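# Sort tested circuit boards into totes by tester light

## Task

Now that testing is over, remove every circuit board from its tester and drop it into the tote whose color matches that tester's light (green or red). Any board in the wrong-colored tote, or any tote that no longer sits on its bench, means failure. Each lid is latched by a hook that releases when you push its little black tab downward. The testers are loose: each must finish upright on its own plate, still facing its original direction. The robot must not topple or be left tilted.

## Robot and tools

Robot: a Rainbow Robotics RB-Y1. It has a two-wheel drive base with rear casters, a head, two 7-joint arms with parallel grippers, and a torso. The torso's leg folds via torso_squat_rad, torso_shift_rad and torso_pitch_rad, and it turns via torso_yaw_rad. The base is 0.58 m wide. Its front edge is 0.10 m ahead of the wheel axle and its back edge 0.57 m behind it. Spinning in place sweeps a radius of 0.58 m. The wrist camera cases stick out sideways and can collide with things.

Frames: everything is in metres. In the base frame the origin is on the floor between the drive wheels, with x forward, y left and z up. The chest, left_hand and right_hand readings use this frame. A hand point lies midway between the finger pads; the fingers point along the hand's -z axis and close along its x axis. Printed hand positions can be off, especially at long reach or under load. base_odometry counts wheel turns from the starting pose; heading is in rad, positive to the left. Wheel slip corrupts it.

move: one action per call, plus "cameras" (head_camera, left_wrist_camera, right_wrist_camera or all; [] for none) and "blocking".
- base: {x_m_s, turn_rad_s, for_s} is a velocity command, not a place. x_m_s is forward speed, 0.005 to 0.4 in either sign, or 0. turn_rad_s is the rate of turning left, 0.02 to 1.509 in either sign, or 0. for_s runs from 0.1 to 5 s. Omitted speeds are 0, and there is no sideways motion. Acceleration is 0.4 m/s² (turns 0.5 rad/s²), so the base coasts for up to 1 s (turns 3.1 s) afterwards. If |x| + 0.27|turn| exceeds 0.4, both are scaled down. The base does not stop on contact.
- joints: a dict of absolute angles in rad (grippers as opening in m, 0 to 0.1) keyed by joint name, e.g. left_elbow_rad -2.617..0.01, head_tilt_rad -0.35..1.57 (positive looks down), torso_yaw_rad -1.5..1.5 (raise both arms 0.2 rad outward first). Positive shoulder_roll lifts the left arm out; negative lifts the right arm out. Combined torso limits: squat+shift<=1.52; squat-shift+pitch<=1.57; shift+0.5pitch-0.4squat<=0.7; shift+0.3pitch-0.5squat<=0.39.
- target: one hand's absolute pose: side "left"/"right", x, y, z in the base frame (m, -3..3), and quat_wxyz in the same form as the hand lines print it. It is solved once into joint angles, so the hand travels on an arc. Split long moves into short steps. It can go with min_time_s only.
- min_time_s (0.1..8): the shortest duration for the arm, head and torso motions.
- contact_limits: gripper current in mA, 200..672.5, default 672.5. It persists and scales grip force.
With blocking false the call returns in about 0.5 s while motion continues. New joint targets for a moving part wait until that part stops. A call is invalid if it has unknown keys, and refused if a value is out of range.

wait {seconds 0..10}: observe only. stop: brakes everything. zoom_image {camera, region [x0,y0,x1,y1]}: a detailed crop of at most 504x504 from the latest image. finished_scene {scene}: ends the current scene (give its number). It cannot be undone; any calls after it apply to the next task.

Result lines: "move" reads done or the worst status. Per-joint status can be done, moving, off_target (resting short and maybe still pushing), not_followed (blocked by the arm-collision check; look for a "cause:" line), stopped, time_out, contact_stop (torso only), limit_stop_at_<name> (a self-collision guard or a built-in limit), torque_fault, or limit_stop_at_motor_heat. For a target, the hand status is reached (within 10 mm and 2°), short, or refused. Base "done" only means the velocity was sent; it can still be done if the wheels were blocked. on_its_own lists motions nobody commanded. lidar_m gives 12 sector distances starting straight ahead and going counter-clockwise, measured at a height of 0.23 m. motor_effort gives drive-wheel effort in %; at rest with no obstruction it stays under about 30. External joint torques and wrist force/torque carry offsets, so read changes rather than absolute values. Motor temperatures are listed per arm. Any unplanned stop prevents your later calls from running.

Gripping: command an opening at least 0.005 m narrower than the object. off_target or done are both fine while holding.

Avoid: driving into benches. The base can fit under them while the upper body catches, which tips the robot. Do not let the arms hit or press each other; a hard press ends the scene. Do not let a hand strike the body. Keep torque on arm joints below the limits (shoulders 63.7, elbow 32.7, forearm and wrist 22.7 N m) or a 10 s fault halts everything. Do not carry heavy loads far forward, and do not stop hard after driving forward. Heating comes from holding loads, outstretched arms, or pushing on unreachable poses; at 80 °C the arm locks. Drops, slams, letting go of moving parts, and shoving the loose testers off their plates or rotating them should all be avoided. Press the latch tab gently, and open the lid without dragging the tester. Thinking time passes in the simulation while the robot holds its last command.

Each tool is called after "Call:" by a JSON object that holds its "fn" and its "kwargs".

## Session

Call:
{"fn": "move", "kwargs": {}}

Scene clock: 0.00 s.
Joint torques (N m): no reading
External joint torques (N m): no reading
Motor temperatures (°C): left_arm=[29 31 29 32 38 34 40] | right_arm=[34 33 28 32 45 35 36]
Wrist force (N): no reading
Wrist torque (N m): no reading
Wrist force, peak (N): no reading
base_odometry: x=+0.000 y=+0.000 heading=+0.000
lidar_m: 2.87 2.44 2.86 2.64 2.50 2.56 1.98 1.87 2.24 2.26 2.13 2.18
base_status: not commanded
joint_positions: torso_squat_rad=+0.350 torso_shift_rad=+0.000 torso_pitch_rad=+0.000 torso_yaw_rad=+0.000 left_shoulder_pitch_rad=-0.001 left_shoulder_roll_rad=+0.031 left_shoulder_yaw_rad=-0.041 left_elbow_rad=-0.170 left_forearm_roll_rad=+0.033 left_wrist_pitch_rad=+0.032 left_hand_roll_rad=+0.039 left_gripper_m=+0.100 right_shoulder_pitch_rad=+0.036 right_shoulder_roll_rad=-0.008 right_shoulder_yaw_rad=-0.002 right_elbow_rad=-0.181 right_forearm_roll_rad=-0.038 right_wrist_pitch_rad=-0.031 right_hand_roll_rad=+0.012 right_gripper_m=+0.099 head_pan_rad=+0.000 head_tilt_rad=+0.400
joint_status: not commanded
wheel_motors_off: 0
motor_effort: left_wheel=+3 right_wheel=-2
chest: x=-0.2280 y=-0.0008 z=+1.2475 quat_wxyz=(+1.000, +0.000, +0.000, +0.000) (m; base frame)
left_hand: x=-0.1518 y=+0.2404 z=+0.5662 quat_wxyz=(+0.997, +0.012, -0.070, +0.014) (m; base frame)
right_hand: x=-0.1586 y=-0.2280 z=+0.5658 quat_wxyz=(+0.996, -0.004, -0.089, -0.020) (m; base frame)
pictures: head_camera, left_wrist_camera, right_wrist_camera
camera_calibration:
head_camera: T_world_to_cam=[[0.00558805, -0.998764, 0.0493946, -0.0729161], [-0.352742, -0.0481889, -0.934479, 1.33893], [0.935704, -0.0122016, -0.352575, 0.642059], [0, 0, 0, 1]] pos_world=[-0.128073, -0.000470119, 1.48118]
left_wrist_camera: T_world_to_cam=[[0.990967, 0.0426958, 0.127124, 0.0668803], [-0.0219463, -0.883548, 0.467825, -0.0215703], [0.132294, -0.46639, -0.874631, 0.696404], [0, 0, 0, 1]] pos_world=[-0.15888, 0.302882, 0.610686]
right_wrist_camera: T_world_to_cam=[[-0.979227, 0.0586123, -0.194112, -0.0296431], [-0.0323789, 0.899827, 0.435044, -0.0129038], [0.200166, 0.432292, -0.879237, 0.699438], [0, 0, 0, 1]] pos_world=[-0.169449, -0.289013, 0.614832]

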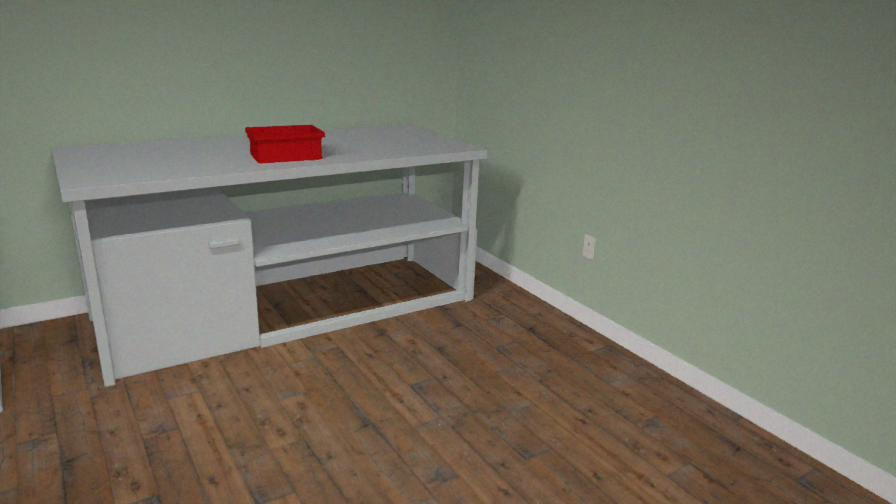

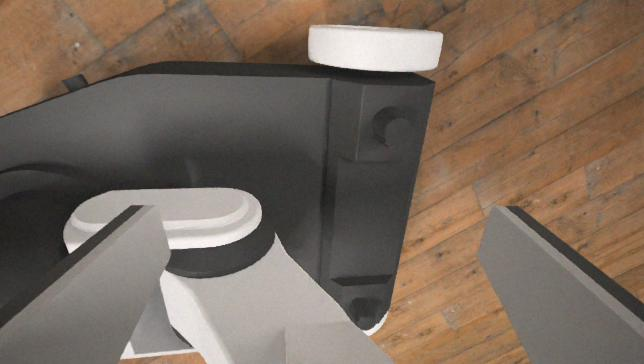

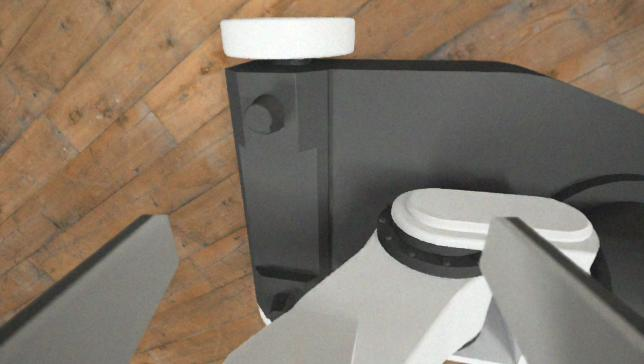

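Call:
{"fn": "move", "kwargs": {"base": {"turn_rad_s":0.6,"for_s":2.5}, "cameras": ["head_camera"]}}

Call:
{"fn": "move", "kwargs": {"base": {"turn_rad_s":0.6,"for_s":2.0}, "cameras": ["head_camera"]}}

Call:
{"fn": "move", "kwargs": {"base": {"turn_rad_s":0.6,"for_s":2.0}, "cameras": ["head_camera"]}}

Call:
{"fn": "move", "kwargs": {"base": {"turn_rad_s":0.6,"for_s":2.0}, "cameras": ["head_camera"]}}

Scene clock: 13.23 s.
Joint torques (N m): left_arm=[-1.76 1.05 0.02 -0.39 0.19 -0.32 0.11] | right_arm=[-1.4 0.1 -0.32 -0.18 -0.2 -0.5 0.05]
External joint torques (N m): left_arm=[0.26 0.07 -0.06 0.19 0.18 0.05 0.12] | right_arm=[-0.13 0.85 -0.28 0.2 -0.24 -0.07 0.04]
Motor temperatures (°C): left_arm=[29 31 29 32 38 34 40] | right_arm=[34 33 28 32 45 35 36]
Wrist force (N): left_arm=[-2.3 -0.2 -9.7] | right_arm=[1.1 10.9 -12.8]
Wrist torque (N m): left_arm=[-0.01 -0.43 -0.20] | right_arm=[-0.08 0.78 0.51]
Wrist force, peak (N): left_arm=[-2.6 -0.5 -10.1] | right_arm=[1.0 11.0 -13.0]
move: done
base_odometry: x=+0.000 y=+0.000 heading=+1.500
lidar_m: 2.71 2.49 2.52 2.02 1.86 2.24 2.33 2.14 2.16 2.71 2.44 2.46
base_status: done (sent for 2.5 of 2.5 s)
joint_positions: torso_squat_rad=+0.350 torso_shift_rad=+0.000 torso_pitch_rad=+0.000 torso_yaw_rad=+0.000 left_shoulder_pitch_rad=-0.001 left_shoulder_roll_rad=+0.031 left_shoulder_yaw_rad=-0.041 left_elbow_rad=-0.170 left_forearm_roll_rad=+0.033 left_wrist_pitch_rad=+0.032 left_hand_roll_rad=+0.039 left_gripper_m=+0.100 right_shoulder_pitch_rad=+0.036 right_shoulder_roll_rad=-0.008 right_shoulder_yaw_rad=-0.002 right_elbow_rad=-0.181 right_forearm_roll_rad=-0.038 right_wrist_pitch_rad=-0.031 right_hand_roll_rad=+0.012 right_gripper_m=+0.099 head_pan_rad=+0.000 head_tilt_rad=+0.400
joint_status: not commanded
wheel_motors_off: 0
motor_effort: left_wheel=-1(31) right_wheel=+4(27)
chest: x=-0.2280 y=-0.0008 z=+1.2475 quat_wxyz=(+1.000, +0.000, +0.000, +0.000) (m; base frame)
left_hand: x=-0.1518 y=+0.2403 z=+0.5662 quat_wxyz=(+0.997, +0.012, -0.070, +0.014) (m; base frame)
right_hand: x=-0.1586 y=-0.2280 z=+0.5658 quat_wxyz=(+0.996, -0.004, -0.089, -0.020) (m; base frame)
pictures: head_camera
camera_calibration:
head_camera: T_world_to_cam=[[0.00558828, -0.998763, 0.0494153, -0.0729377], [-0.352742, -0.0482084, -0.934478, 1.33893], [0.935704, -0.0122087, -0.352574, 0.642059], [0, 0, 0, 1]] pos_world=[-0.128073, -0.000461037, 1.48118]

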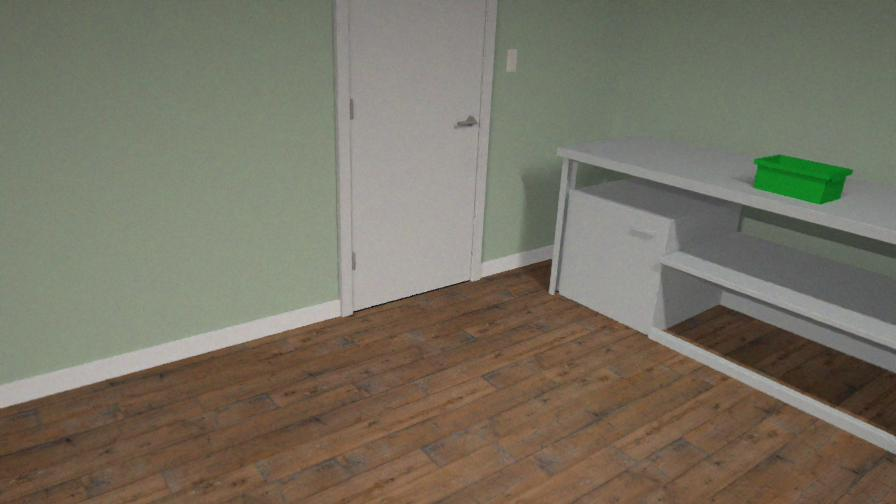

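Scene clock: 16.77 s.
Joint torques (N m): left_arm=[-2.13 1.01 -0.05 -0.53 0.2 -0.33 0.09] | right_arm=[-1.71 0.05 -0.34 -0.27 -0.11 -0.5 0.01]
External joint torques (N m): left_arm=[-0.12 0.02 -0.12 0.05 0.2 0.05 0.09] | right_arm=[-0.45 0.8 -0.3 0.12 -0.15 -0.07 0]
Motor temperatures (°C): left_arm=[29 31 29 32 38 34 40] | right_arm=[34 33 28 32 45 35 36]
Wrist force (N): left_arm=[-2.6 -0.3 -9.6] | right_arm=[0.9 10.6 -12.8]
Wrist torque (N m): left_arm=[-0.01 -0.46 -0.21] | right_arm=[-0.06 0.77 0.51]
Wrist force, peak (N): left_arm=[-2.7 -0.3 -10.0] | right_arm=[0.9 11.0 -13.0]
move: done
base_odometry: x=+0.000 y=+0.000 heading=+2.699
lidar_m: 2.61 1.92 1.85 2.24 2.20 2.13 2.21 2.57 2.45 2.87 2.58 2.50
base_status: done (sent for 2 of 2 s)
joint_positions: torso_squat_rad=+0.350 torso_shift_rad=+0.000 torso_pitch_rad=+0.000 torso_yaw_rad=+0.000 left_shoulder_pitch_rad=-0.001 left_shoulder_roll_rad=+0.031 left_shoulder_yaw_rad=-0.041 left_elbow_rad=-0.170 left_forearm_roll_rad=+0.033 left_wrist_pitch_rad=+0.032 left_hand_roll_rad=+0.039 left_gripper_m=+0.100 right_shoulder_pitch_rad=+0.036 right_shoulder_roll_rad=-0.008 right_shoulder_yaw_rad=-0.002 right_elbow_rad=-0.181 right_forearm_roll_rad=-0.038 right_wrist_pitch_rad=-0.031 right_hand_roll_rad=+0.012 right_gripper_m=+0.099 head_pan_rad=+0.000 head_tilt_rad=+0.400
joint_status: not commanded
wheel_motors_off: 0
motor_effort: left_wheel=+1(16) right_wheel=+4(24)
chest: x=-0.2280 y=-0.0008 z=+1.2475 quat_wxyz=(+1.000, +0.000, +0.000, +0.000) (m; base frame)
left_hand: x=-0.1518 y=+0.2403 z=+0.5662 quat_wxyz=(+0.997, +0.012, -0.070, +0.014) (m; base frame)
right_hand: x=-0.1586 y=-0.2280 z=+0.5658 quat_wxyz=(+0.996, -0.004, -0.089, -0.020) (m; base frame)
pictures: head_camera
camera_calibration:
head_camera: T_world_to_cam=[[0.00558763, -0.998763, 0.0494177, -0.0729398], [-0.35274, -0.0482104, -0.934479, 1.33893], [0.935705, -0.0122101, -0.352572, 0.642058], [0, 0, 0, 1]] pos_world=[-0.128076, -0.000459531, 1.48118]

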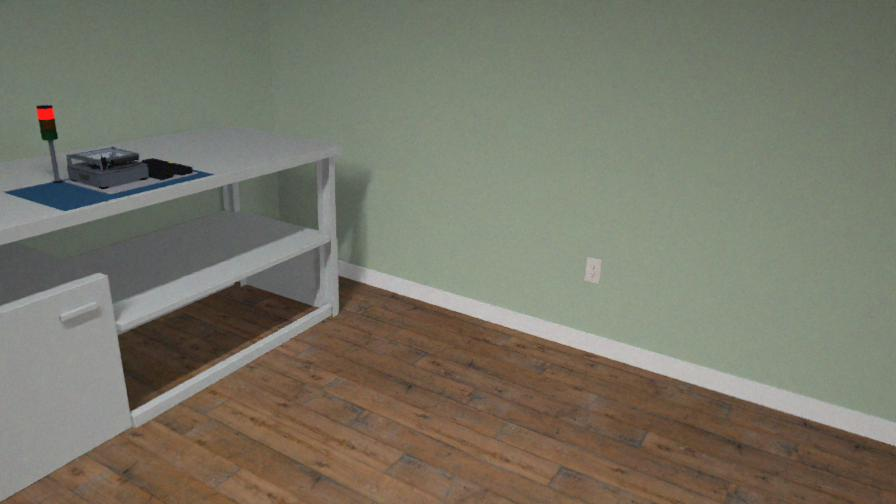

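Scene clock: 20.30 s.
Joint torques (N m): left_arm=[-2.13 1.05 0.02 -0.46 0.26 -0.34 0.08] | right_arm=[-1.45 0.1 -0.25 -0.31 -0.21 -0.54 0.05]
External joint torques (N m): left_arm=[-0.12 0.06 -0.05 0.12 0.26 0.04 0.09] | right_arm=[-0.18 0.85 -0.22 0.07 -0.25 -0.11 0.04]
Motor temperatures (°C): left_arm=[29 31 29 32 38 34 40] | right_arm=[34 33 28 32 45 35 36]
Wrist force (N): left_arm=[-2.4 -0.5 -9.7] | right_arm=[1.3 11.0 -12.7]
Wrist torque (N m): left_arm=[0.03 -0.43 -0.20] | right_arm=[-0.10 0.79 0.51]
Wrist force, peak (N): left_arm=[-2.6 -0.3 -9.9] | right_arm=[0.7 10.9 -13.3]
move: done
base_odometry: x=+0.000 y=+0.000 heading=-2.384
lidar_m: 1.88 2.24 2.14 2.12 2.34 2.49 2.45 2.88 2.52 2.51 2.75 1.85
base_status: done (sent for 2 of 2 s)
joint_positions: torso_squat_rad=+0.350 torso_shift_rad=+0.000 torso_pitch_rad=+0.000 torso_yaw_rad=+0.000 left_shoulder_pitch_rad=-0.001 left_shoulder_roll_rad=+0.031 left_shoulder_yaw_rad=-0.041 left_elbow_rad=-0.170 left_forearm_roll_rad=+0.033 left_wrist_pitch_rad=+0.032 left_hand_roll_rad=+0.039 left_gripper_m=+0.100 right_shoulder_pitch_rad=+0.036 right_shoulder_roll_rad=-0.008 right_shoulder_yaw_rad=-0.002 right_elbow_rad=-0.181 right_forearm_roll_rad=-0.038 right_wrist_pitch_rad=-0.031 right_hand_roll_rad=+0.012 right_gripper_m=+0.099 head_pan_rad=+0.000 head_tilt_rad=+0.400
joint_status: not commanded
wheel_motors_off: 0
motor_effort: left_wheel=+1(15) right_wheel=+5(24)
chest: x=-0.2280 y=-0.0008 z=+1.2475 quat_wxyz=(+1.000, +0.000, +0.000, +0.000) (m; base frame)
left_hand: x=-0.1518 y=+0.2403 z=+0.5662 quat_wxyz=(+0.997, +0.012, -0.070, +0.014) (m; base frame)
right_hand: x=-0.1586 y=-0.2280 z=+0.5658 quat_wxyz=(+0.996, -0.004, -0.089, -0.020) (m; base frame)
pictures: head_camera
camera_calibration:
head_camera: T_world_to_cam=[[0.00558725, -0.998763, 0.0494175, -0.0729398], [-0.352739, -0.0482101, -0.934479, 1.33893], [0.935705, -0.0122103, -0.352571, 0.642058], [0, 0, 0, 1]] pos_world=[-0.128077, -0.000459758, 1.48118]

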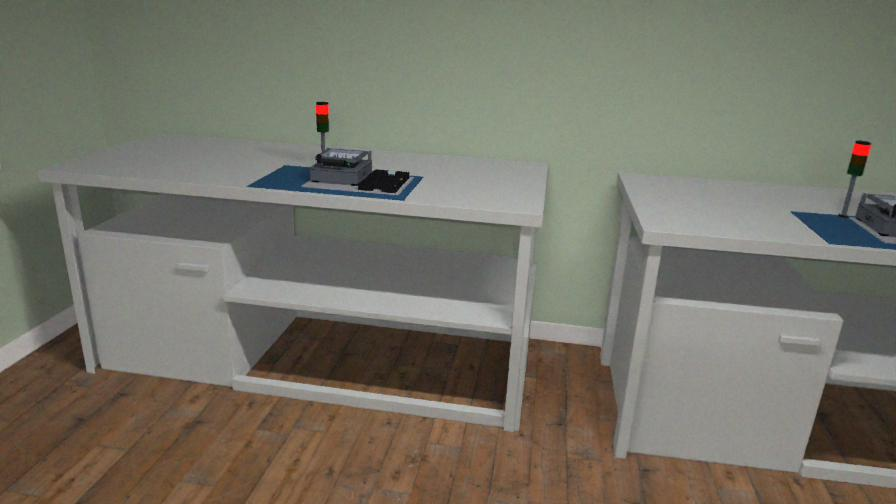

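Scene clock: 23.83 s.
Joint torques (N m): left_arm=[-2.26 1.09 0.22 -0.45 0.2 -0.29 0.11] | right_arm=[-1.5 0.09 -0.45 -0.32 -0.19 -0.58 0.04]
External joint torques (N m): left_arm=[-0.25 0.1 0.15 0.13 0.19 0.09 0.12] | right_arm=[-0.24 0.84 -0.42 0.06 -0.23 -0.15 0.03]
Motor temperatures (°C): left_arm=[29 31 29 32 38 34 40] | right_arm=[34 33 28 32 45 35 36]
Wrist force (N): left_arm=[-2.3 -0.2 -9.7] | right_arm=[1.3 10.9 -12.8]
Wrist torque (N m): left_arm=[-0.02 -0.43 -0.22] | right_arm=[-0.08 0.80 0.51]
Wrist force, peak (N): left_arm=[-2.9 -0.6 -10.0] | right_arm=[1.1 10.8 -13.1]
move: done
base_odometry: x=+0.000 y=+0.000 heading=-1.184
lidar_m: 2.13 2.13 2.54 2.44 2.46 2.79 2.51 2.51 2.13 1.87 2.24 2.29
base_status: done (sent for 2 of 2 s)
joint_positions: torso_squat_rad=+0.350 torso_shift_rad=+0.000 torso_pitch_rad=+0.000 torso_yaw_rad=+0.000 left_shoulder_pitch_rad=-0.001 left_shoulder_roll_rad=+0.031 left_shoulder_yaw_rad=-0.041 left_elbow_rad=-0.170 left_forearm_roll_rad=+0.033 left_wrist_pitch_rad=+0.032 left_hand_roll_rad=+0.039 left_gripper_m=+0.100 right_shoulder_pitch_rad=+0.036 right_shoulder_roll_rad=-0.008 right_shoulder_yaw_rad=-0.002 right_elbow_rad=-0.181 right_forearm_roll_rad=-0.038 right_wrist_pitch_rad=-0.031 right_hand_roll_rad=+0.012 right_gripper_m=+0.099 head_pan_rad=+0.000 head_tilt_rad=+0.400
joint_status: not commanded
wheel_motors_off: 0
motor_effort: left_wheel=+1(14) right_wheel=+5(24)
chest: x=-0.2280 y=-0.0008 z=+1.2475 quat_wxyz=(+1.000, +0.000, +0.000, +0.000) (m; base frame)
left_hand: x=-0.1518 y=+0.2403 z=+0.5662 quat_wxyz=(+0.997, +0.012, -0.070, +0.014) (m; base frame)
right_hand: x=-0.1586 y=-0.2280 z=+0.5658 quat_wxyz=(+0.996, -0.004, -0.089, -0.020) (m; base frame)
pictures: head_camera
camera_calibration:
head_camera: T_world_to_cam=[[0.00558717, -0.998763, 0.0494169, -0.0729395], [-0.352738, -0.0482095, -0.934479, 1.33893], [0.935705, -0.0122101, -0.352571, 0.642058], [0, 0, 0, 1]] pos_world=[-0.128078, -0.000460378, 1.48118]

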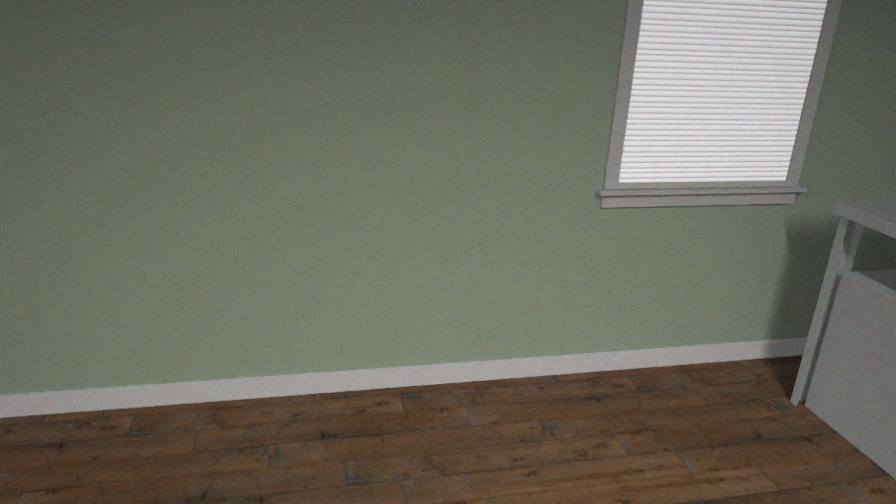

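Call:
{"fn": "move", "kwargs": {"base": {"turn_rad_s":-0.4,"for_s":1.76}, "cameras": []}}

Call:
{"fn": "move", "kwargs": {"base": {"x_m_s":0.35,"for_s":3.97}, "cameras": []}}

Call:
{"fn": "move", "kwargs": {"base": {"turn_rad_s":-0.4,"for_s":1.65}, "cameras": ["head_camera"]}}

Call:
{"fn": "zoom_image", "kwargs": {"camera": "head_camera", "region": [320, 60, 720, 285]}}

Scene clock: 41.40 s.
Joint torques (N m): left_arm=[-2 1 0.16 -0.44 0.21 -0.34 0.13] | right_arm=[-1.74 0.02 -0.27 -0.22 -0.25 -0.44 0.03]
External joint torques (N m): left_arm=[0.01 0.03 0.09 0.14 0.2 0.03 0.14] | right_arm=[-0.48 0.78 -0.23 0.16 -0.29 -0.01 0.02]
Motor temperatures (°C): left_arm=[29 31 29 32 38 34 40] | right_arm=[34 33 28 32 45 35 36]
Wrist force (N): left_arm=[-2.6 -0.4 -9.6] | right_arm=[1.2 10.9 -12.9]
Wrist torque (N m): left_arm=[0.01 -0.45 -0.21] | right_arm=[-0.10 0.79 0.49]
Wrist force, peak (N): left_arm=[-2.7 -0.4 -10.1] | right_arm=[0.9 11.0 -12.9]
move: done
base_odometry: x=+0.000 y=+0.000 heading=-1.891
lidar_m: 2.25 2.15 2.13 2.31 2.49 2.44 2.86 2.53 2.51 2.73 1.86 1.89
base_status: done (sent for 1.77 of 1.77 s)
joint_positions: torso_squat_rad=+0.350 torso_shift_rad=+0.000 torso_pitch_rad=+0.000 torso_yaw_rad=+0.000 left_shoulder_pitch_rad=-0.001 left_shoulder_roll_rad=+0.031 left_shoulder_yaw_rad=-0.041 left_elbow_rad=-0.170 left_forearm_roll_rad=+0.033 left_wrist_pitch_rad=+0.032 left_hand_roll_rad=+0.039 left_gripper_m=+0.100 right_shoulder_pitch_rad=+0.036 right_shoulder_roll_rad=-0.008 right_shoulder_yaw_rad=-0.002 right_elbow_rad=-0.181 right_forearm_roll_rad=-0.038 right_wrist_pitch_rad=-0.031 right_hand_roll_rad=+0.012 right_gripper_m=+0.099 head_pan_rad=+0.000 head_tilt_rad=+0.400
joint_status: not commanded
wheel_motors_off: 0
motor_effort: left_wheel=+0(22) right_wheel=-1(22)
chest: x=-0.2280 y=-0.0007 z=+1.2475 quat_wxyz=(+1.000, +0.000, +0.000, +0.000) (m; base frame)
left_hand: x=-0.1518 y=+0.2404 z=+0.5662 quat_wxyz=(+0.997, +0.012, -0.070, +0.014) (m; base frame)
right_hand: x=-0.1586 y=-0.2280 z=+0.5658 quat_wxyz=(+0.996, -0.004, -0.089, -0.020) (m; base frame)
pictures: none
No camera images: "cameras" was empty.

Scene clock: 46.77 s.
Joint torques (N m): left_arm=[-1.75 0.96 0.01 -0.57 0.23 -0.35 0.12] | right_arm=[-1.23 0.02 -0.35 -0.2 -0.2 -0.54 0.01]
External joint torques (N m): left_arm=[0.26 -0.02 -0.06 0.01 0.23 0.02 0.13] | right_arm=[0.02 0.78 -0.31 0.18 -0.24 -0.11 0]
Motor temperatures (°C): left_arm=[29 31 29 32 38 34 40] | right_arm=[34 33 28 32 45 35 36]
Wrist force (N): left_arm=[-2.6 -0.4 -9.5] | right_arm=[1.0 10.6 -12.8]
Wrist torque (N m): left_arm=[0.01 -0.46 -0.20] | right_arm=[-0.05 0.75 0.50]
Wrist force, peak (N): left_arm=[-2.7 -0.4 -10.0] | right_arm=[1.0 11.2 -12.9]
move: done
base_odometry: x=-0.437 y=-1.318 heading=-1.891
lidar_m: 0.89 1.29 1.28 1.39 2.12 3.58 4.22 3.39 3.05 1.12 1.36 0.88
base_status: done (sent for 3.97 of 3.97 s)
joint_positions: torso_squat_rad=+0.350 torso_shift_rad=+0.000 torso_pitch_rad=+0.000 torso_yaw_rad=+0.000 left_shoulder_pitch_rad=-0.001 left_shoulder_roll_rad=+0.031 left_shoulder_yaw_rad=-0.041 left_elbow_rad=-0.170 left_forearm_roll_rad=+0.033 left_wrist_pitch_rad=+0.032 left_hand_roll_rad=+0.039 left_gripper_m=+0.100 right_shoulder_pitch_rad=+0.036 right_shoulder_roll_rad=-0.008 right_shoulder_yaw_rad=-0.002 right_elbow_rad=-0.181 right_forearm_roll_rad=-0.038 right_wrist_pitch_rad=-0.031 right_hand_roll_rad=+0.012 right_gripper_m=+0.099 head_pan_rad=+0.000 head_tilt_rad=+0.400
joint_status: not commanded
wheel_motors_off: 0
motor_effort: left_wheel=-6(29) right_wheel=+2(30)
chest: x=-0.2280 y=-0.0007 z=+1.2475 quat_wxyz=(+1.000, +0.000, +0.000, +0.000) (m; base frame)
left_hand: x=-0.1518 y=+0.2404 z=+0.5662 quat_wxyz=(+0.997, +0.012, -0.070, +0.014) (m; base frame)
right_hand: x=-0.1586 y=-0.2280 z=+0.5658 quat_wxyz=(+0.996, -0.004, -0.089, -0.020) (m; base frame)
pictures: none
No camera images: "cameras" was empty.

Scene clock: 49.60 s.
Joint torques (N m): left_arm=[-1.69 0.88 0.02 -0.4 0.2 -0.32 0.06] | right_arm=[-1.23 0.14 -0.34 -0.18 -0.22 -0.54 -0.02]
External joint torques (N m): left_arm=[0.32 -0.09 -0.05 0.18 0.2 0.05 0.06] | right_arm=[0.03 0.9 -0.3 0.21 -0.25 -0.11 -0.03]
Motor temperatures (°C): left_arm=[29 31 29 32 38 34 40] | right_arm=[34 33 28 32 45 35 36]
Wrist force (N): left_arm=[-2.6 -0.4 -9.5] | right_arm=[0.9 10.7 -12.7]
Wrist torque (N m): left_arm=[0.00 -0.45 -0.21] | right_arm=[-0.05 0.75 0.50]
Wrist force, peak (N): left_arm=[-2.7 0.0 -9.9] | right_arm=[1.1 11.2 -13.1]
move: done
base_odometry: x=-0.437 y=-1.318 heading=-2.558
lidar_m: 1.22 0.87 1.15 1.28 1.33 1.81 3.58 3.74 3.49 3.36 1.13 1.11
base_status: done (sent for 1.67 of 1.67 s)
joint_positions: torso_squat_rad=+0.350 torso_shift_rad=+0.000 torso_pitch_rad=+0.000 torso_yaw_rad=+0.000 left_shoulder_pitch_rad=-0.001 left_shoulder_roll_rad=+0.031 left_shoulder_yaw_rad=-0.041 left_elbow_rad=-0.170 left_forearm_roll_rad=+0.033 left_wrist_pitch_rad=+0.032 left_hand_roll_rad=+0.039 left_gripper_m=+0.100 right_shoulder_pitch_rad=+0.036 right_shoulder_roll_rad=-0.008 right_shoulder_yaw_rad=-0.002 right_elbow_rad=-0.181 right_forearm_roll_rad=-0.038 right_wrist_pitch_rad=-0.031 right_hand_roll_rad=+0.012 right_gripper_m=+0.099 head_pan_rad=+0.000 head_tilt_rad=+0.400
joint_status: not commanded
wheel_motors_off: 0
motor_effort: left_wheel=+3(30) right_wheel=+1(27)
chest: x=-0.2280 y=-0.0007 z=+1.2475 quat_wxyz=(+1.000, +0.000, +0.000, +0.000) (m; base frame)
left_hand: x=-0.1518 y=+0.2404 z=+0.5662 quat_wxyz=(+0.997, +0.012, -0.070, +0.014) (m; base frame)
right_hand: x=-0.1586 y=-0.2280 z=+0.5658 quat_wxyz=(+0.996, -0.004, -0.089, -0.020) (m; base frame)
pictures: head_camera
camera_calibration:
head_camera: T_world_to_cam=[[0.00559023, -0.998761, 0.0494495, -0.0729499], [-0.352795, -0.0482404, -0.934456, 1.3389], [0.935684, -0.0122217, -0.352627, 0.642096], [0, 0, 0, 1]] pos_world=[-0.128033, -0.0004228, 1.48118]

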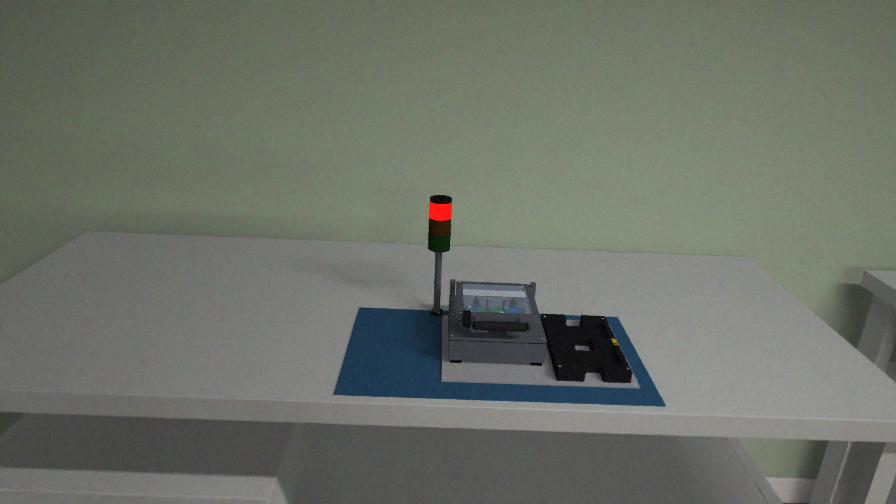

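Scaled by 1.260 from the camera's 896x504 image, which has a finer 1280x720 frame.

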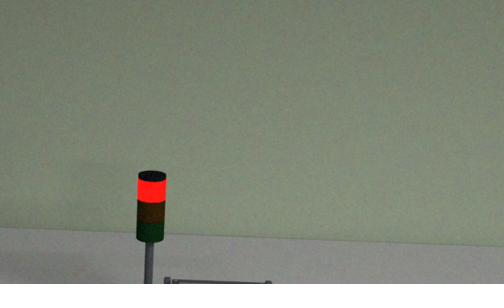

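Call:
{"fn": "move", "kwargs": {"target": {"side":"left","x":0.19,"y":0.25,"z":1.2,"quat_wxyz":[0.7071,0,0,0.7071]}, "min_time_s": 3, "cameras": []}}

Call:
{"fn": "move", "kwargs": {"target": {"side":"right","x":0.25,"y":-0.15,"z":1.3,"quat_wxyz":[0.9763,0,-0.2164,0]}, "min_time_s": 3, "cameras": ["head_camera"]}}

Scene clock: 72.03 s.
Joint torques (N m): left_arm=[-18.63 9.11 8.13 -0.82 0.14 0.06 0.04] | right_arm=[-1.34 -0.22 -0.22 -0.35 -0.18 -0.4 -0.01]
External joint torques (N m): left_arm=[0.95 0.29 -1.43 -0.37 0.05 0.1 0.04] | right_arm=[-0.08 0.54 -0.19 0.03 -0.22 0.03 -0.02]
Motor temperatures (°C): left_arm=[29 31 29 32 38 34 40] | right_arm=[34 33 28 32 45 35 36]
Wrist force (N): left_arm=[-1.6 -0.3 -9.8] | right_arm=[1.0 10.8 -12.9]
Wrist torque (N m): left_arm=[-0.04 -0.42 -0.20] | right_arm=[-0.09 0.75 0.50]
Wrist force, peak (N): left_arm=[-3.5 0.1 -10.2] | right_arm=[0.8 11.0 -13.0]
move: done
base_odometry: x=-0.437 y=-1.318 heading=-2.558
lidar_m: 1.23 0.87 1.15 1.28 1.33 1.81 3.58 3.75 3.48 3.35 1.13 1.11
base_status: not commanded
joint_positions: torso_squat_rad=+0.350 torso_shift_rad=+0.000 torso_pitch_rad=+0.000 torso_yaw_rad=+0.000 left_shoulder_pitch_rad=-1.274 left_shoulder_roll_rad=+1.066 left_shoulder_yaw_rad=-0.767 left_elbow_rad=-1.502 left_forearm_roll_rad=+1.565 left_wrist_pitch_rad=+1.919 left_hand_roll_rad=+2.310 left_gripper_m=+0.100 right_shoulder_pitch_rad=+0.036 right_shoulder_roll_rad=-0.008 right_shoulder_yaw_rad=-0.002 right_elbow_rad=-0.181 right_forearm_roll_rad=-0.038 right_wrist_pitch_rad=-0.031 right_hand_roll_rad=+0.012 right_gripper_m=+0.099 head_pan_rad=+0.000 head_tilt_rad=+0.400
joint_status: all done
wheel_motors_off: 0
motor_effort: left_wheel=+5(6) right_wheel=+1(4)
chest: x=-0.2280 y=-0.0007 z=+1.2475 quat_wxyz=(+1.000, +0.000, +0.000, +0.000) (m; base frame)
left_hand: x=+0.1900 y=+0.2499 z=+1.2001 quat_wxyz=(+0.707, -0.001, +0.000, +0.707) (m; base frame)
left_hand_status: reached (checked arc, planned for 3.0 s): 0 mm and 0.1 deg off.
right_hand: x=-0.1586 y=-0.2280 z=+0.5658 quat_wxyz=(+0.996, -0.004, -0.089, -0.020) (m; base frame)
pictures: none
No camera images: "cameras" was empty.

Scene clock: 75.37 s.
Joint torques (N m): left_arm=[-18.76 8.69 8.14 -0.74 0.24 -0.1 0.07] | right_arm=[-16.38 -0.91 -1.27 -3.54 0.05 -1.96 -0.27]
External joint torques (N m): left_arm=[0.81 -0.14 -1.42 -0.29 0.14 -0.06 0.07] | right_arm=[1.74 2.08 -1.32 0.77 -0.08 -0.07 -0.32]
Motor temperatures (°C): left_arm=[29 31 29 32 38 34 40] | right_arm=[34 33 28 32 45 35 36]
Wrist force (N): left_arm=[-1.8 -0.3 -9.6] | right_arm=[-3.4 10.5 -9.9]
Wrist torque (N m): left_arm=[-0.06 -0.43 -0.19] | right_arm=[-0.07 0.54 0.48]
Wrist force, peak (N): left_arm=[-1.9 -0.4 -10.1] | right_arm=[0.3 11.2 -12.9]
move: short
base_odometry: x=-0.437 y=-1.318 heading=-2.558
lidar_m: 1.23 0.87 1.15 1.28 1.33 1.81 3.58 3.74 3.49 3.36 1.12 1.11
base_status: not commanded
joint_positions: torso_squat_rad=+0.350 torso_shift_rad=+0.000 torso_pitch_rad=+0.000 torso_yaw_rad=+0.000 left_shoulder_pitch_rad=-1.274 left_shoulder_roll_rad=+1.066 left_shoulder_yaw_rad=-0.767 left_elbow_rad=-1.502 left_forearm_roll_rad=+1.565 left_wrist_pitch_rad=+1.919 left_hand_roll_rad=+2.310 left_gripper_m=+0.100 right_shoulder_pitch_rad=-0.836 right_shoulder_roll_rad=+0.000 right_shoulder_yaw_rad=-0.092 right_elbow_rad=-2.237 right_forearm_roll_rad=+0.095 right_wrist_pitch_rad=+1.919 right_hand_roll_rad=-0.112 right_gripper_m=+0.099 head_pan_rad=+0.000 head_tilt_rad=+0.400
joint_status: all done
wheel_motors_off: 0
motor_effort: left_wheel=+5(7) right_wheel=+0(3)
chest: x=-0.2280 y=-0.0007 z=+1.2475 quat_wxyz=(+1.000, +0.000, +0.000, +0.000) (m; base frame)
left_hand: x=+0.1900 y=+0.2500 z=+1.2002 quat_wxyz=(+0.707, -0.001, +0.000, +0.707) (m; base frame)
right_hand: x=+0.2504 y=-0.1500 z=+1.2998 quat_wxyz=(+0.851, +0.033, -0.524, +0.007) (m; base frame)
right_hand_status: short (checked arc, as near as the solve gets, planned for 3.0 s): 0 mm and 38.4 deg off. The place is met; only the turn is off.
pictures: head_camera
camera_calibration:
head_camera: T_world_to_cam=[[0.00558446, -0.998762, 0.0494312, -0.0729405], [-0.352705, -0.0482223, -0.934491, 1.33895], [0.935718, -0.012216, -0.352538, 0.642044], [0, 0, 0, 1]] pos_world=[-0.128112, -0.000439884, 1.48118]

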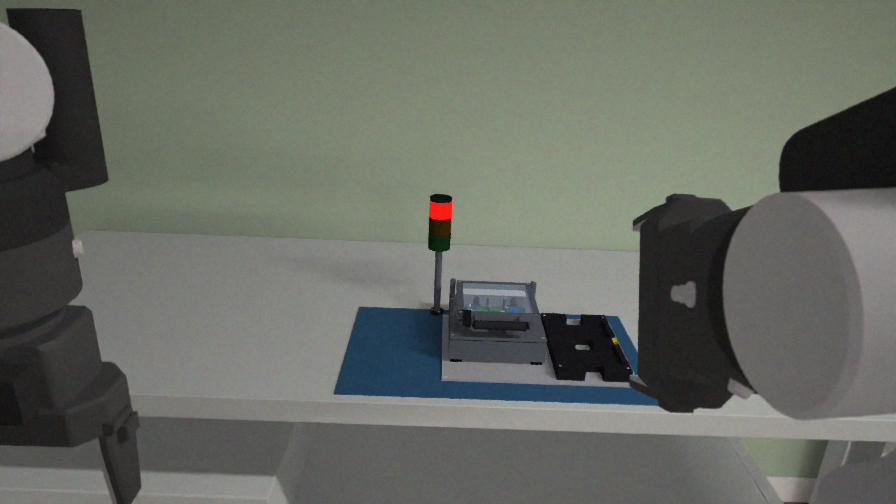

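Call:
{"fn": "move", "kwargs": {"base": {"turn_rad_s":-0.1,"for_s":0.9}, "cameras": []}}

Call:
{"fn": "move", "kwargs": {"base": {"x_m_s":0.2,"for_s":2.9}, "cameras": []}}

Call:
{"fn": "move", "kwargs": {"base": {"turn_rad_s":0.1,"for_s":0.9}, "joints": {"torso_pitch_rad":0.35,"head_tilt_rad":0.8,"left_gripper_m":0.04,"right_gripper_m":0.03}, "cameras": ["head_camera"]}}

Call:
{"fn": "zoom_image", "kwargs": {"camera": "head_camera", "region": [300, 150, 650, 400]}}

Scene clock: 84.70 s.
Joint torques (N m): left_arm=[-18.62 8.83 8.28 -0.75 0.16 -0.02 0.04] | right_arm=[-16.19 -1.03 -1.29 -3.43 0.12 -2.05 -0.2]
External joint torques (N m): left_arm=[0.96 0 -1.28 -0.29 0.07 0.03 0.04] | right_arm=[1.93 1.96 -1.33 0.88 -0.02 -0.17 -0.25]
Motor temperatures (°C): left_arm=[29 31 29 32 38 34 40] | right_arm=[35 33 28 32 45 35 36]
Wrist force (N): left_arm=[-1.7 -0.6 -9.6] | right_arm=[-3.1 10.7 -10.3]
Wrist torque (N m): left_arm=[-0.01 -0.42 -0.21] | right_arm=[-0.08 0.56 0.47]
Wrist force, peak (N): left_arm=[-1.8 -0.6 -10.1] | right_arm=[-3.7 10.7 -10.1]
move: done
base_odometry: x=-0.437 y=-1.318 heading=-2.647
lidar_m: 1.47 0.88 1.05 1.28 1.30 1.67 3.58 3.64 3.60 3.35 1.39 1.12
base_status: done (sent for 0.9 of 0.9 s)
joint_positions: torso_squat_rad=+0.350 torso_shift_rad=+0.000 torso_pitch_rad=+0.000 torso_yaw_rad=+0.000 left_shoulder_pitch_rad=-1.274 left_shoulder_roll_rad=+1.066 left_shoulder_yaw_rad=-0.767 left_elbow_rad=-1.502 left_forearm_roll_rad=+1.565 left_wrist_pitch_rad=+1.919 left_hand_roll_rad=+2.310 left_gripper_m=+0.100 right_shoulder_pitch_rad=-0.836 right_shoulder_roll_rad=+0.000 right_shoulder_yaw_rad=-0.092 right_elbow_rad=-2.237 right_forearm_roll_rad=+0.095 right_wrist_pitch_rad=+1.919 right_hand_roll_rad=-0.112 right_gripper_m=+0.099 head_pan_rad=+0.000 head_tilt_rad=+0.400
joint_status: not commanded
wheel_motors_off: 0
motor_effort: left_wheel=+4(24) right_wheel=+0(16)
chest: x=-0.2280 y=-0.0007 z=+1.2475 quat_wxyz=(+1.000, +0.000, +0.000, +0.000) (m; base frame)
left_hand: x=+0.1900 y=+0.2500 z=+1.2001 quat_wxyz=(+0.707, -0.001, +0.000, +0.707) (m; base frame)
right_hand: x=+0.2504 y=-0.1500 z=+1.2998 quat_wxyz=(+0.851, +0.033, -0.524, +0.007) (m; base frame)
pictures: none
No camera images: "cameras" was empty.

Scene clock: 88.57 s.
Joint torques (N m): left_arm=[-18.5 8.71 8.58 -0.78 0.2 0.01 0.04] | right_arm=[-16.72 -1.38 -1.21 -3.5 0.12 -2.02 -0.27]
External joint torques (N m): left_arm=[1.08 -0.12 -0.98 -0.33 0.11 0.06 0.04] | right_arm=[1.4 1.6 -1.26 0.81 -0.02 -0.14 -0.33]
Motor temperatures (°C): left_arm=[29 31 29 32 38 34 40] | right_arm=[35 33 28 32 45 35 36]
Wrist force (N): left_arm=[-1.9 -0.7 -9.7] | right_arm=[-3.2 10.4 -9.8]
Wrist torque (N m): left_arm=[-0.01 -0.46 -0.20] | right_arm=[-0.06 0.54 0.45]
Wrist force, peak (N): left_arm=[-1.7 -0.2 -10.1] | right_arm=[-3.4 10.6 -10.6]
move: done
base_odometry: x=-0.947 y=-1.593 heading=-2.648
lidar_m: 0.89 0.55 0.43 0.70 1.36 1.75 3.84 4.21 3.53 1.14 0.76 0.95
base_status: done (sent for 2.9 of 2.9 s)
joint_positions: torso_squat_rad=+0.350 torso_shift_rad=+0.000 torso_pitch_rad=+0.000 torso_yaw_rad=+0.000 left_shoulder_pitch_rad=-1.274 left_shoulder_roll_rad=+1.066 left_shoulder_yaw_rad=-0.767 left_elbow_rad=-1.502 left_forearm_roll_rad=+1.565 left_wrist_pitch_rad=+1.919 left_hand_roll_rad=+2.310 left_gripper_m=+0.100 right_shoulder_pitch_rad=-0.836 right_shoulder_roll_rad=+0.000 right_shoulder_yaw_rad=-0.092 right_elbow_rad=-2.237 right_forearm_roll_rad=+0.095 right_wrist_pitch_rad=+1.919 right_hand_roll_rad=-0.112 right_gripper_m=+0.099 head_pan_rad=+0.000 head_tilt_rad=+0.400
joint_status: not commanded
wheel_motors_off: 0
motor_effort: left_wheel=-3(31) right_wheel=+1(28)
chest: x=-0.2280 y=-0.0007 z=+1.2475 quat_wxyz=(+1.000, +0.000, +0.000, +0.000) (m; base frame)
left_hand: x=+0.1900 y=+0.2500 z=+1.2001 quat_wxyz=(+0.707, -0.001, +0.000, +0.707) (m; base frame)
right_hand: x=+0.2504 y=-0.1500 z=+1.2998 quat_wxyz=(+0.851, +0.033, -0.524, +0.007) (m; base frame)
pictures: none
No camera images: "cameras" was empty.

Scene clock: 90.57 s.
Joint torques (N m): left_arm=[-17.19 9.92 8.75 -2.07 0.6 0.45 0.14] | right_arm=[-14.3 -0.08 -0.61 -5.78 0.11 -1.59 -0.2]
External joint torques (N m): left_arm=[1.01 -0.7 -0.66 -0.06 0.07 0 0.13] | right_arm=[1.42 1.61 -1.18 0.93 -0.04 -0.12 -0.24]
Motor temperatures (°C): left_arm=[29 31 29 32 38 34 40] | right_arm=[35 33 28 32 45 35 36]
Wrist force (N): left_arm=[-1.8 -2.4 -9.3] | right_arm=[-1.8 10.4 -11.7]
Wrist torque (N m): left_arm=[0.07 -0.42 -0.20] | right_arm=[-0.05 0.65 0.48]
Wrist force, peak (N): left_arm=[-2.1 -2.6 -9.7] | right_arm=[-2.1 10.5 -12.0]
move: done
base_odometry: x=-0.948 y=-1.593 heading=-2.558
lidar_m: 0.88 0.52 0.43 0.90 1.39 1.89 4.16 4.28 3.42 1.15 0.76 0.93
base_status: done (sent for 0.9 of 0.9 s)
joint_positions: torso_squat_rad=+0.350 torso_shift_rad=+0.000 torso_pitch_rad=+0.350 torso_yaw_rad=+0.000 left_shoulder_pitch_rad=-1.274 left_shoulder_roll_rad=+1.066 left_shoulder_yaw_rad=-0.767 left_elbow_rad=-1.502 left_forearm_roll_rad=+1.565 left_wrist_pitch_rad=+1.919 left_hand_roll_rad=+2.310 left_gripper_m=+0.040 right_shoulder_pitch_rad=-0.836 right_shoulder_roll_rad=+0.000 right_shoulder_yaw_rad=-0.092 right_elbow_rad=-2.237 right_forearm_roll_rad=+0.095 right_wrist_pitch_rad=+1.919 right_hand_roll_rad=-0.112 right_gripper_m=+0.030 head_pan_rad=+0.000 head_tilt_rad=+0.800
joint_status: all done
wheel_motors_off: 0
motor_effort: left_wheel=-7(22) right_wheel=+0(27)
chest: x=-0.1219 y=-0.0007 z=+1.2287 quat_wxyz=(+0.985, +0.000, +0.174, +0.000) (m; base frame)
left_hand: x=+0.2544 y=+0.2501 z=+1.0410 quat_wxyz=(+0.696, +0.123, +0.123, +0.697) (m; base frame)
right_hand: x=+0.3455 y=-0.1498 z=+1.1139 quat_wxyz=(+0.929, +0.034, -0.367, +0.002) (m; base frame)
pictures: head_camera
camera_calibration:
head_camera: T_world_to_cam=[[0.0383245, -0.99875, 0.0320977, -0.046515], [-0.895005, -0.0485935, -0.443402, 0.654442], [0.444407, -0.0117344, -0.895748, 1.2157], [0, 0, 0, 1]] pos_world=[0.0472457, -0.000389714, 1.38063]

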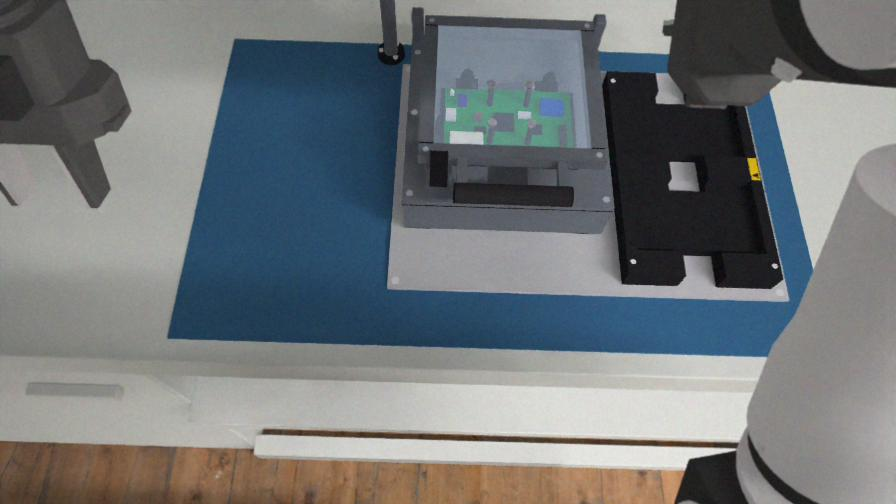

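Scaled by 1.440 from the camera's 896x504 image, which has a finer 1280x720 frame.

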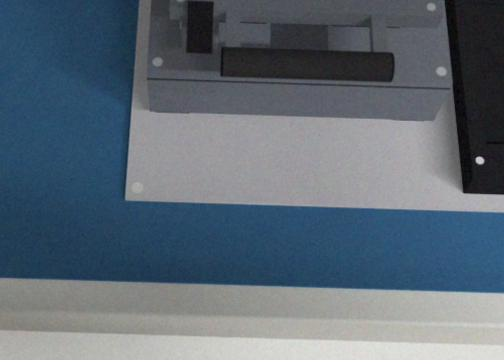

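Call:
{"fn": "move", "kwargs": {"target": {"side":"left","x":0.316,"y":0.027,"z":1.05,"quat_wxyz":[0.7071,0,0,0.7071]}, "min_time_s": 2, "cameras": ["head_camera","left_wrist_camera"]}}

Call:
{"fn": "zoom_image", "kwargs": {"camera": "left_wrist_camera", "region": [150, 100, 500, 364]}}

Call:
{"fn": "zoom_image", "kwargs": {"camera": "head_camera", "region": [360, 60, 560, 260]}}

Scene clock: 105.07 s.
Joint torques (N m): left_arm=[-21.21 4.54 7.89 -1.54 0.25 -0.29 0.35] | right_arm=[-14.34 -0.33 -0.52 -5.74 0.11 -1.64 -0.33]
External joint torques (N m): left_arm=[0.44 -1.42 -1.25 1.49 0.14 -0.23 0.35] | right_arm=[1.38 1.36 -1.09 0.97 -0.04 -0.17 -0.37]
Motor temperatures (°C): left_arm=[30 31 29 32 38 34 40] | right_arm=[35 33 28 32 45 35 36]
Wrist force (N): left_arm=[-1.7 -0.1 -9.6] | right_arm=[-2.0 10.7 -11.3]
Wrist torque (N m): left_arm=[-0.07 -0.43 -0.20] | right_arm=[-0.07 0.63 0.49]
Wrist force, peak (N): left_arm=[-1.9 -0.4 -10.0] | right_arm=[-2.2 10.7 -11.9]
move: done
base_odometry: x=-0.948 y=-1.593 heading=-2.558
lidar_m: 0.89 0.51 0.43 0.91 1.39 1.89 4.16 4.28 3.43 1.14 0.75 0.93
base_status: not commanded
joint_positions: torso_squat_rad=+0.350 torso_shift_rad=+0.000 torso_pitch_rad=+0.350 torso_yaw_rad=+0.000 left_shoulder_pitch_rad=-1.577 left_shoulder_roll_rad=+0.542 left_shoulder_yaw_rad=-0.883 left_elbow_rad=-1.361 left_forearm_roll_rad=+1.237 left_wrist_pitch_rad=+1.775 left_hand_roll_rad=+2.672 left_gripper_m=+0.040 right_shoulder_pitch_rad=-0.836 right_shoulder_roll_rad=+0.000 right_shoulder_yaw_rad=-0.092 right_elbow_rad=-2.237 right_forearm_roll_rad=+0.095 right_wrist_pitch_rad=+1.919 right_hand_roll_rad=-0.112 right_gripper_m=+0.030 head_pan_rad=+0.000 head_tilt_rad=+0.800
joint_status: all done
wheel_motors_off: 0
motor_effort: left_wheel=-6(8) right_wheel=-1(2)
chest: x=-0.1219 y=-0.0007 z=+1.2287 quat_wxyz=(+0.985, +0.000, +0.174, +0.000) (m; base frame)
left_hand: x=+0.3156 y=+0.0273 z=+1.0502 quat_wxyz=(+0.707, -0.001, +0.000, +0.707) (m; base frame)
left_hand_status: reached (checked arc, planned for 2.0 s): 0 mm and 0.2 deg off.
right_hand: x=+0.3455 y=-0.1498 z=+1.1139 quat_wxyz=(+0.929, +0.034, -0.367, +0.002) (m; base frame)
pictures: head_camera, left_wrist_camera
camera_calibration:
head_camera: T_world_to_cam=[[0.0383239, -0.99875, 0.0320978, -0.0465152], [-0.895002, -0.0485931, -0.443408, 0.654444], [0.444413, -0.0117344, -0.895745, 1.2157], [0, 0, 0, 1]] pos_world=[0.0472384, -0.000389946, 1.38064]
left_wrist_camera: T_world_to_cam=[[-0.0159478, 0.999776, -0.0139391, -0.00893819], [0.871032, 0.0207369, 0.490789, -0.756646], [0.490968, -0.00431442, -0.871167, 0.82907], [0, 0, 0, 1]] pos_world=[0.251874, 0.0282036, 1.09349]

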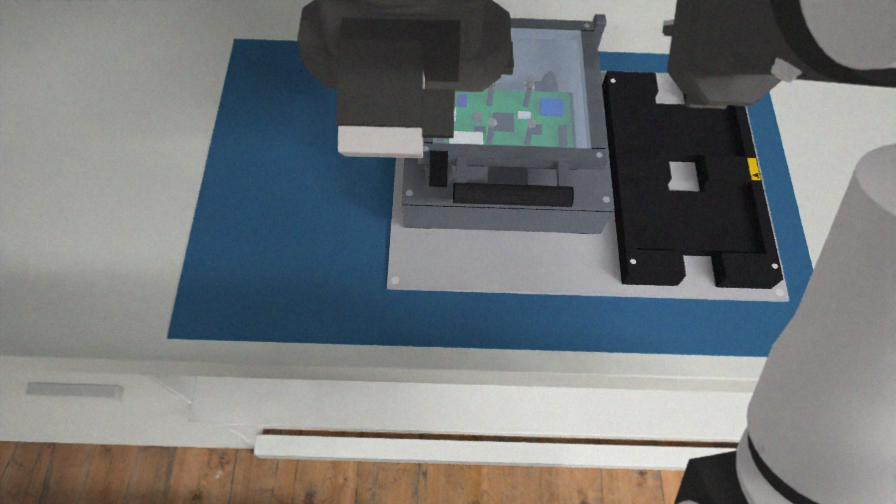

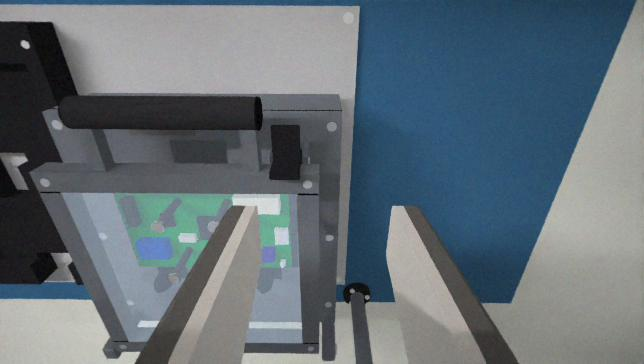

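Scaled by 1.440 from the camera's 644x364 image, which has a finer 920x520 frame.

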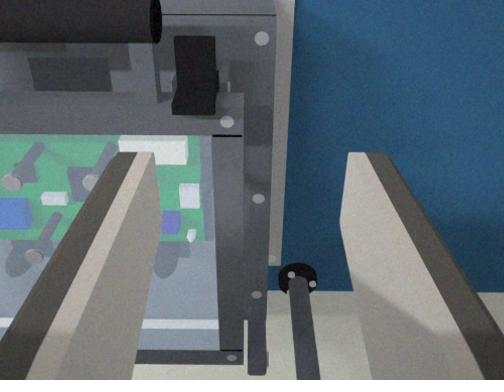

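Scaled by 2.520 from the camera's 896x504 image, which has a finer 1280x720 frame.

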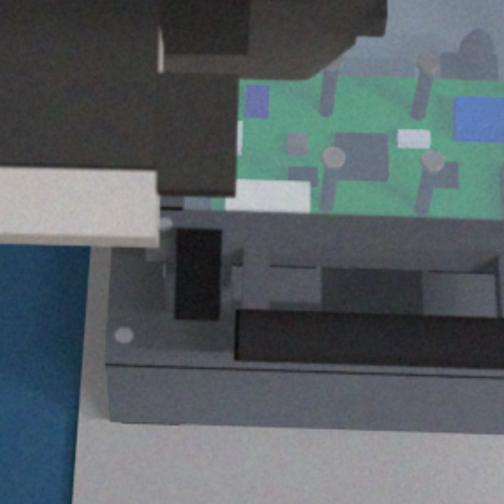

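Call:
{"fn": "zoom_image", "kwargs": {"camera": "left_wrist_camera", "region": [220, 90, 360, 200]}}

Call:
{"fn": "zoom_image", "kwargs": {"camera": "head_camera", "region": [390, 120, 490, 240]}}

Scaled by 3.600 from the camera's 644x364 image, which has a finer 920x520 frame.

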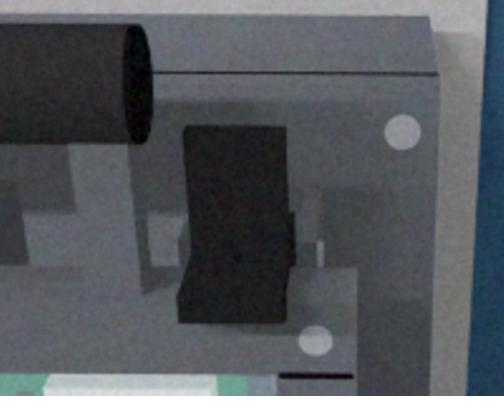

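Scaled by 4.200 from the camera's 896x504 image, which has a finer 1280x720 frame.

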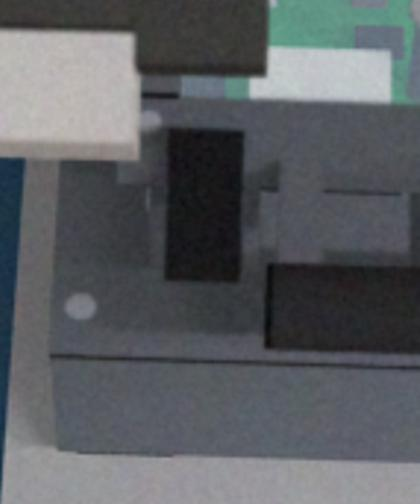

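Call:
{"fn": "move", "kwargs": {"target": {"side":"left","x":0.297,"y":0.037,"z":1.02,"quat_wxyz":[0.7071,0,0,0.7071]}, "min_time_s": 1, "cameras": ["head_camera","left_wrist_camera"]}}

Call:
{"fn": "zoom_image", "kwargs": {"camera": "head_camera", "region": [360, 100, 520, 260]}}

Call:
{"fn": "zoom_image", "kwargs": {"camera": "left_wrist_camera", "region": [200, 60, 400, 260]}}

Scene clock: 142.60 s.
Joint torques (N m): left_arm=[-18.54 6.17 10.43 -3.92 0.24 -0.36 0.49] | right_arm=[-14.12 0.06 -0.69 -5.7 0.1 -1.51 -0.27]
External joint torques (N m): left_arm=[2.13 0.82 1.27 -0.33 0.12 -0.31 0.49] | right_arm=[1.61 1.75 -1.26 1.01 -0.05 -0.05 -0.31]
Motor temperatures (°C): left_arm=[30 31 29 32 38 34 40] | right_arm=[35 33 28 32 45 35 36]
Wrist force (N): left_arm=[-1.6 -0.1 -10.4] | right_arm=[-1.9 10.3 -11.6]
Wrist torque (N m): left_arm=[-0.05 -0.38 -0.19] | right_arm=[-0.03 0.63 0.48]
Wrist force, peak (N): left_arm=[-1.6 -0.1 -10.4] | right_arm=[-2.1 10.7 -11.9]
move: done
base_odometry: x=-0.948 y=-1.593 heading=-2.558
lidar_m: 0.89 0.52 0.42 0.90 1.38 1.89 4.16 4.28 3.43 1.15 0.76 0.93
base_status: not commanded
joint_positions: torso_squat_rad=+0.350 torso_shift_rad=+0.000 torso_pitch_rad=+0.350 torso_yaw_rad=+0.000 left_shoulder_pitch_rad=-1.459 left_shoulder_roll_rad=+0.557 left_shoulder_yaw_rad=-0.864 left_elbow_rad=-1.476 left_forearm_roll_rad=+1.170 left_wrist_pitch_rad=+1.773 left_hand_roll_rad=+2.705 left_gripper_m=+0.040 right_shoulder_pitch_rad=-0.836 right_shoulder_roll_rad=+0.000 right_shoulder_yaw_rad=-0.092 right_elbow_rad=-2.237 right_forearm_roll_rad=+0.095 right_wrist_pitch_rad=+1.919 right_hand_roll_rad=-0.112 right_gripper_m=+0.030 head_pan_rad=+0.000 head_tilt_rad=+0.800
joint_status: all done
wheel_motors_off: 0
motor_effort: left_wheel=-5(8) right_wheel=+0(2)
chest: x=-0.1219 y=-0.0007 z=+1.2287 quat_wxyz=(+0.985, +0.000, +0.174, +0.000) (m; base frame)
left_hand: x=+0.2971 y=+0.0370 z=+1.0201 quat_wxyz=(+0.708, +0.001, +0.001, +0.707) (m; base frame)
left_hand_status: reached (checked arc, planned for 1.0 s): 0 mm and 0.1 deg off.
right_hand: x=+0.3455 y=-0.1498 z=+1.1139 quat_wxyz=(+0.929, +0.034, -0.367, +0.002) (m; base frame)
pictures: head_camera, left_wrist_camera
camera_calibration:
head_camera: T_world_to_cam=[[0.0383241, -0.99875, 0.0320977, -0.046515], [-0.895002, -0.0485933, -0.443408, 0.654444], [0.444413, -0.0117343, -0.895745, 1.2157], [0, 0, 0, 1]] pos_world=[0.0472384, -0.000389963, 1.38064]
left_wrist_camera: T_world_to_cam=[[-0.0138087, 0.999826, -0.0125106, -0.0215031], [0.873262, 0.0181533, 0.486912, -0.72253], [0.487054, -0.00420144, -0.873362, 0.815372], [0, 0, 0, 1]] pos_world=[0.233531, 0.0380414, 1.06365]

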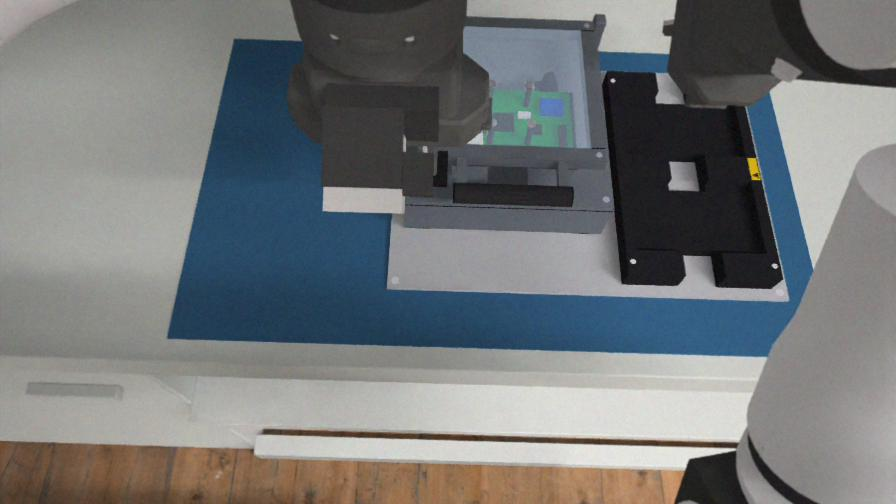

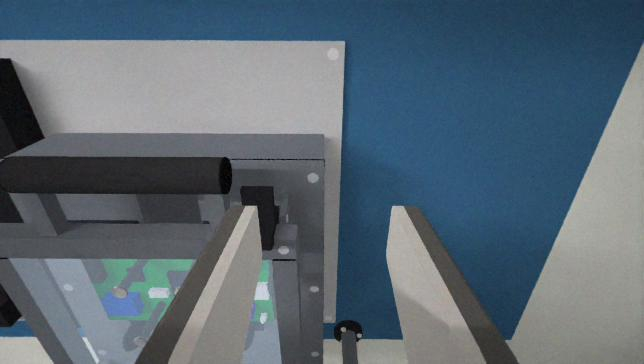

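Scaled by 3.150 from the camera's 896x504 image, which has a finer 1280x720 frame.

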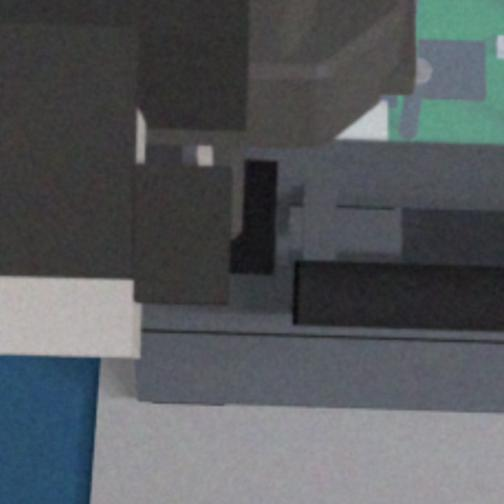

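Scaled by 2.520 from the camera's 644x364 image, which has a finer 920x520 frame.

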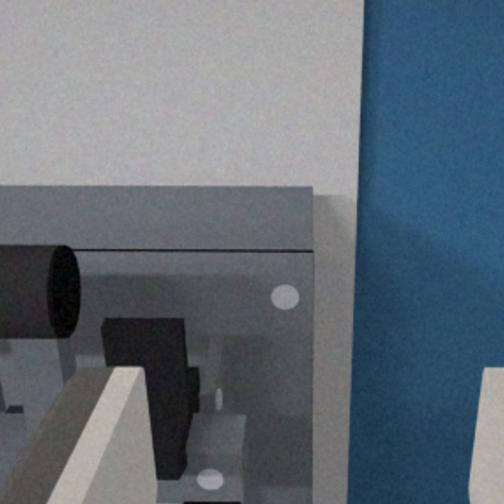

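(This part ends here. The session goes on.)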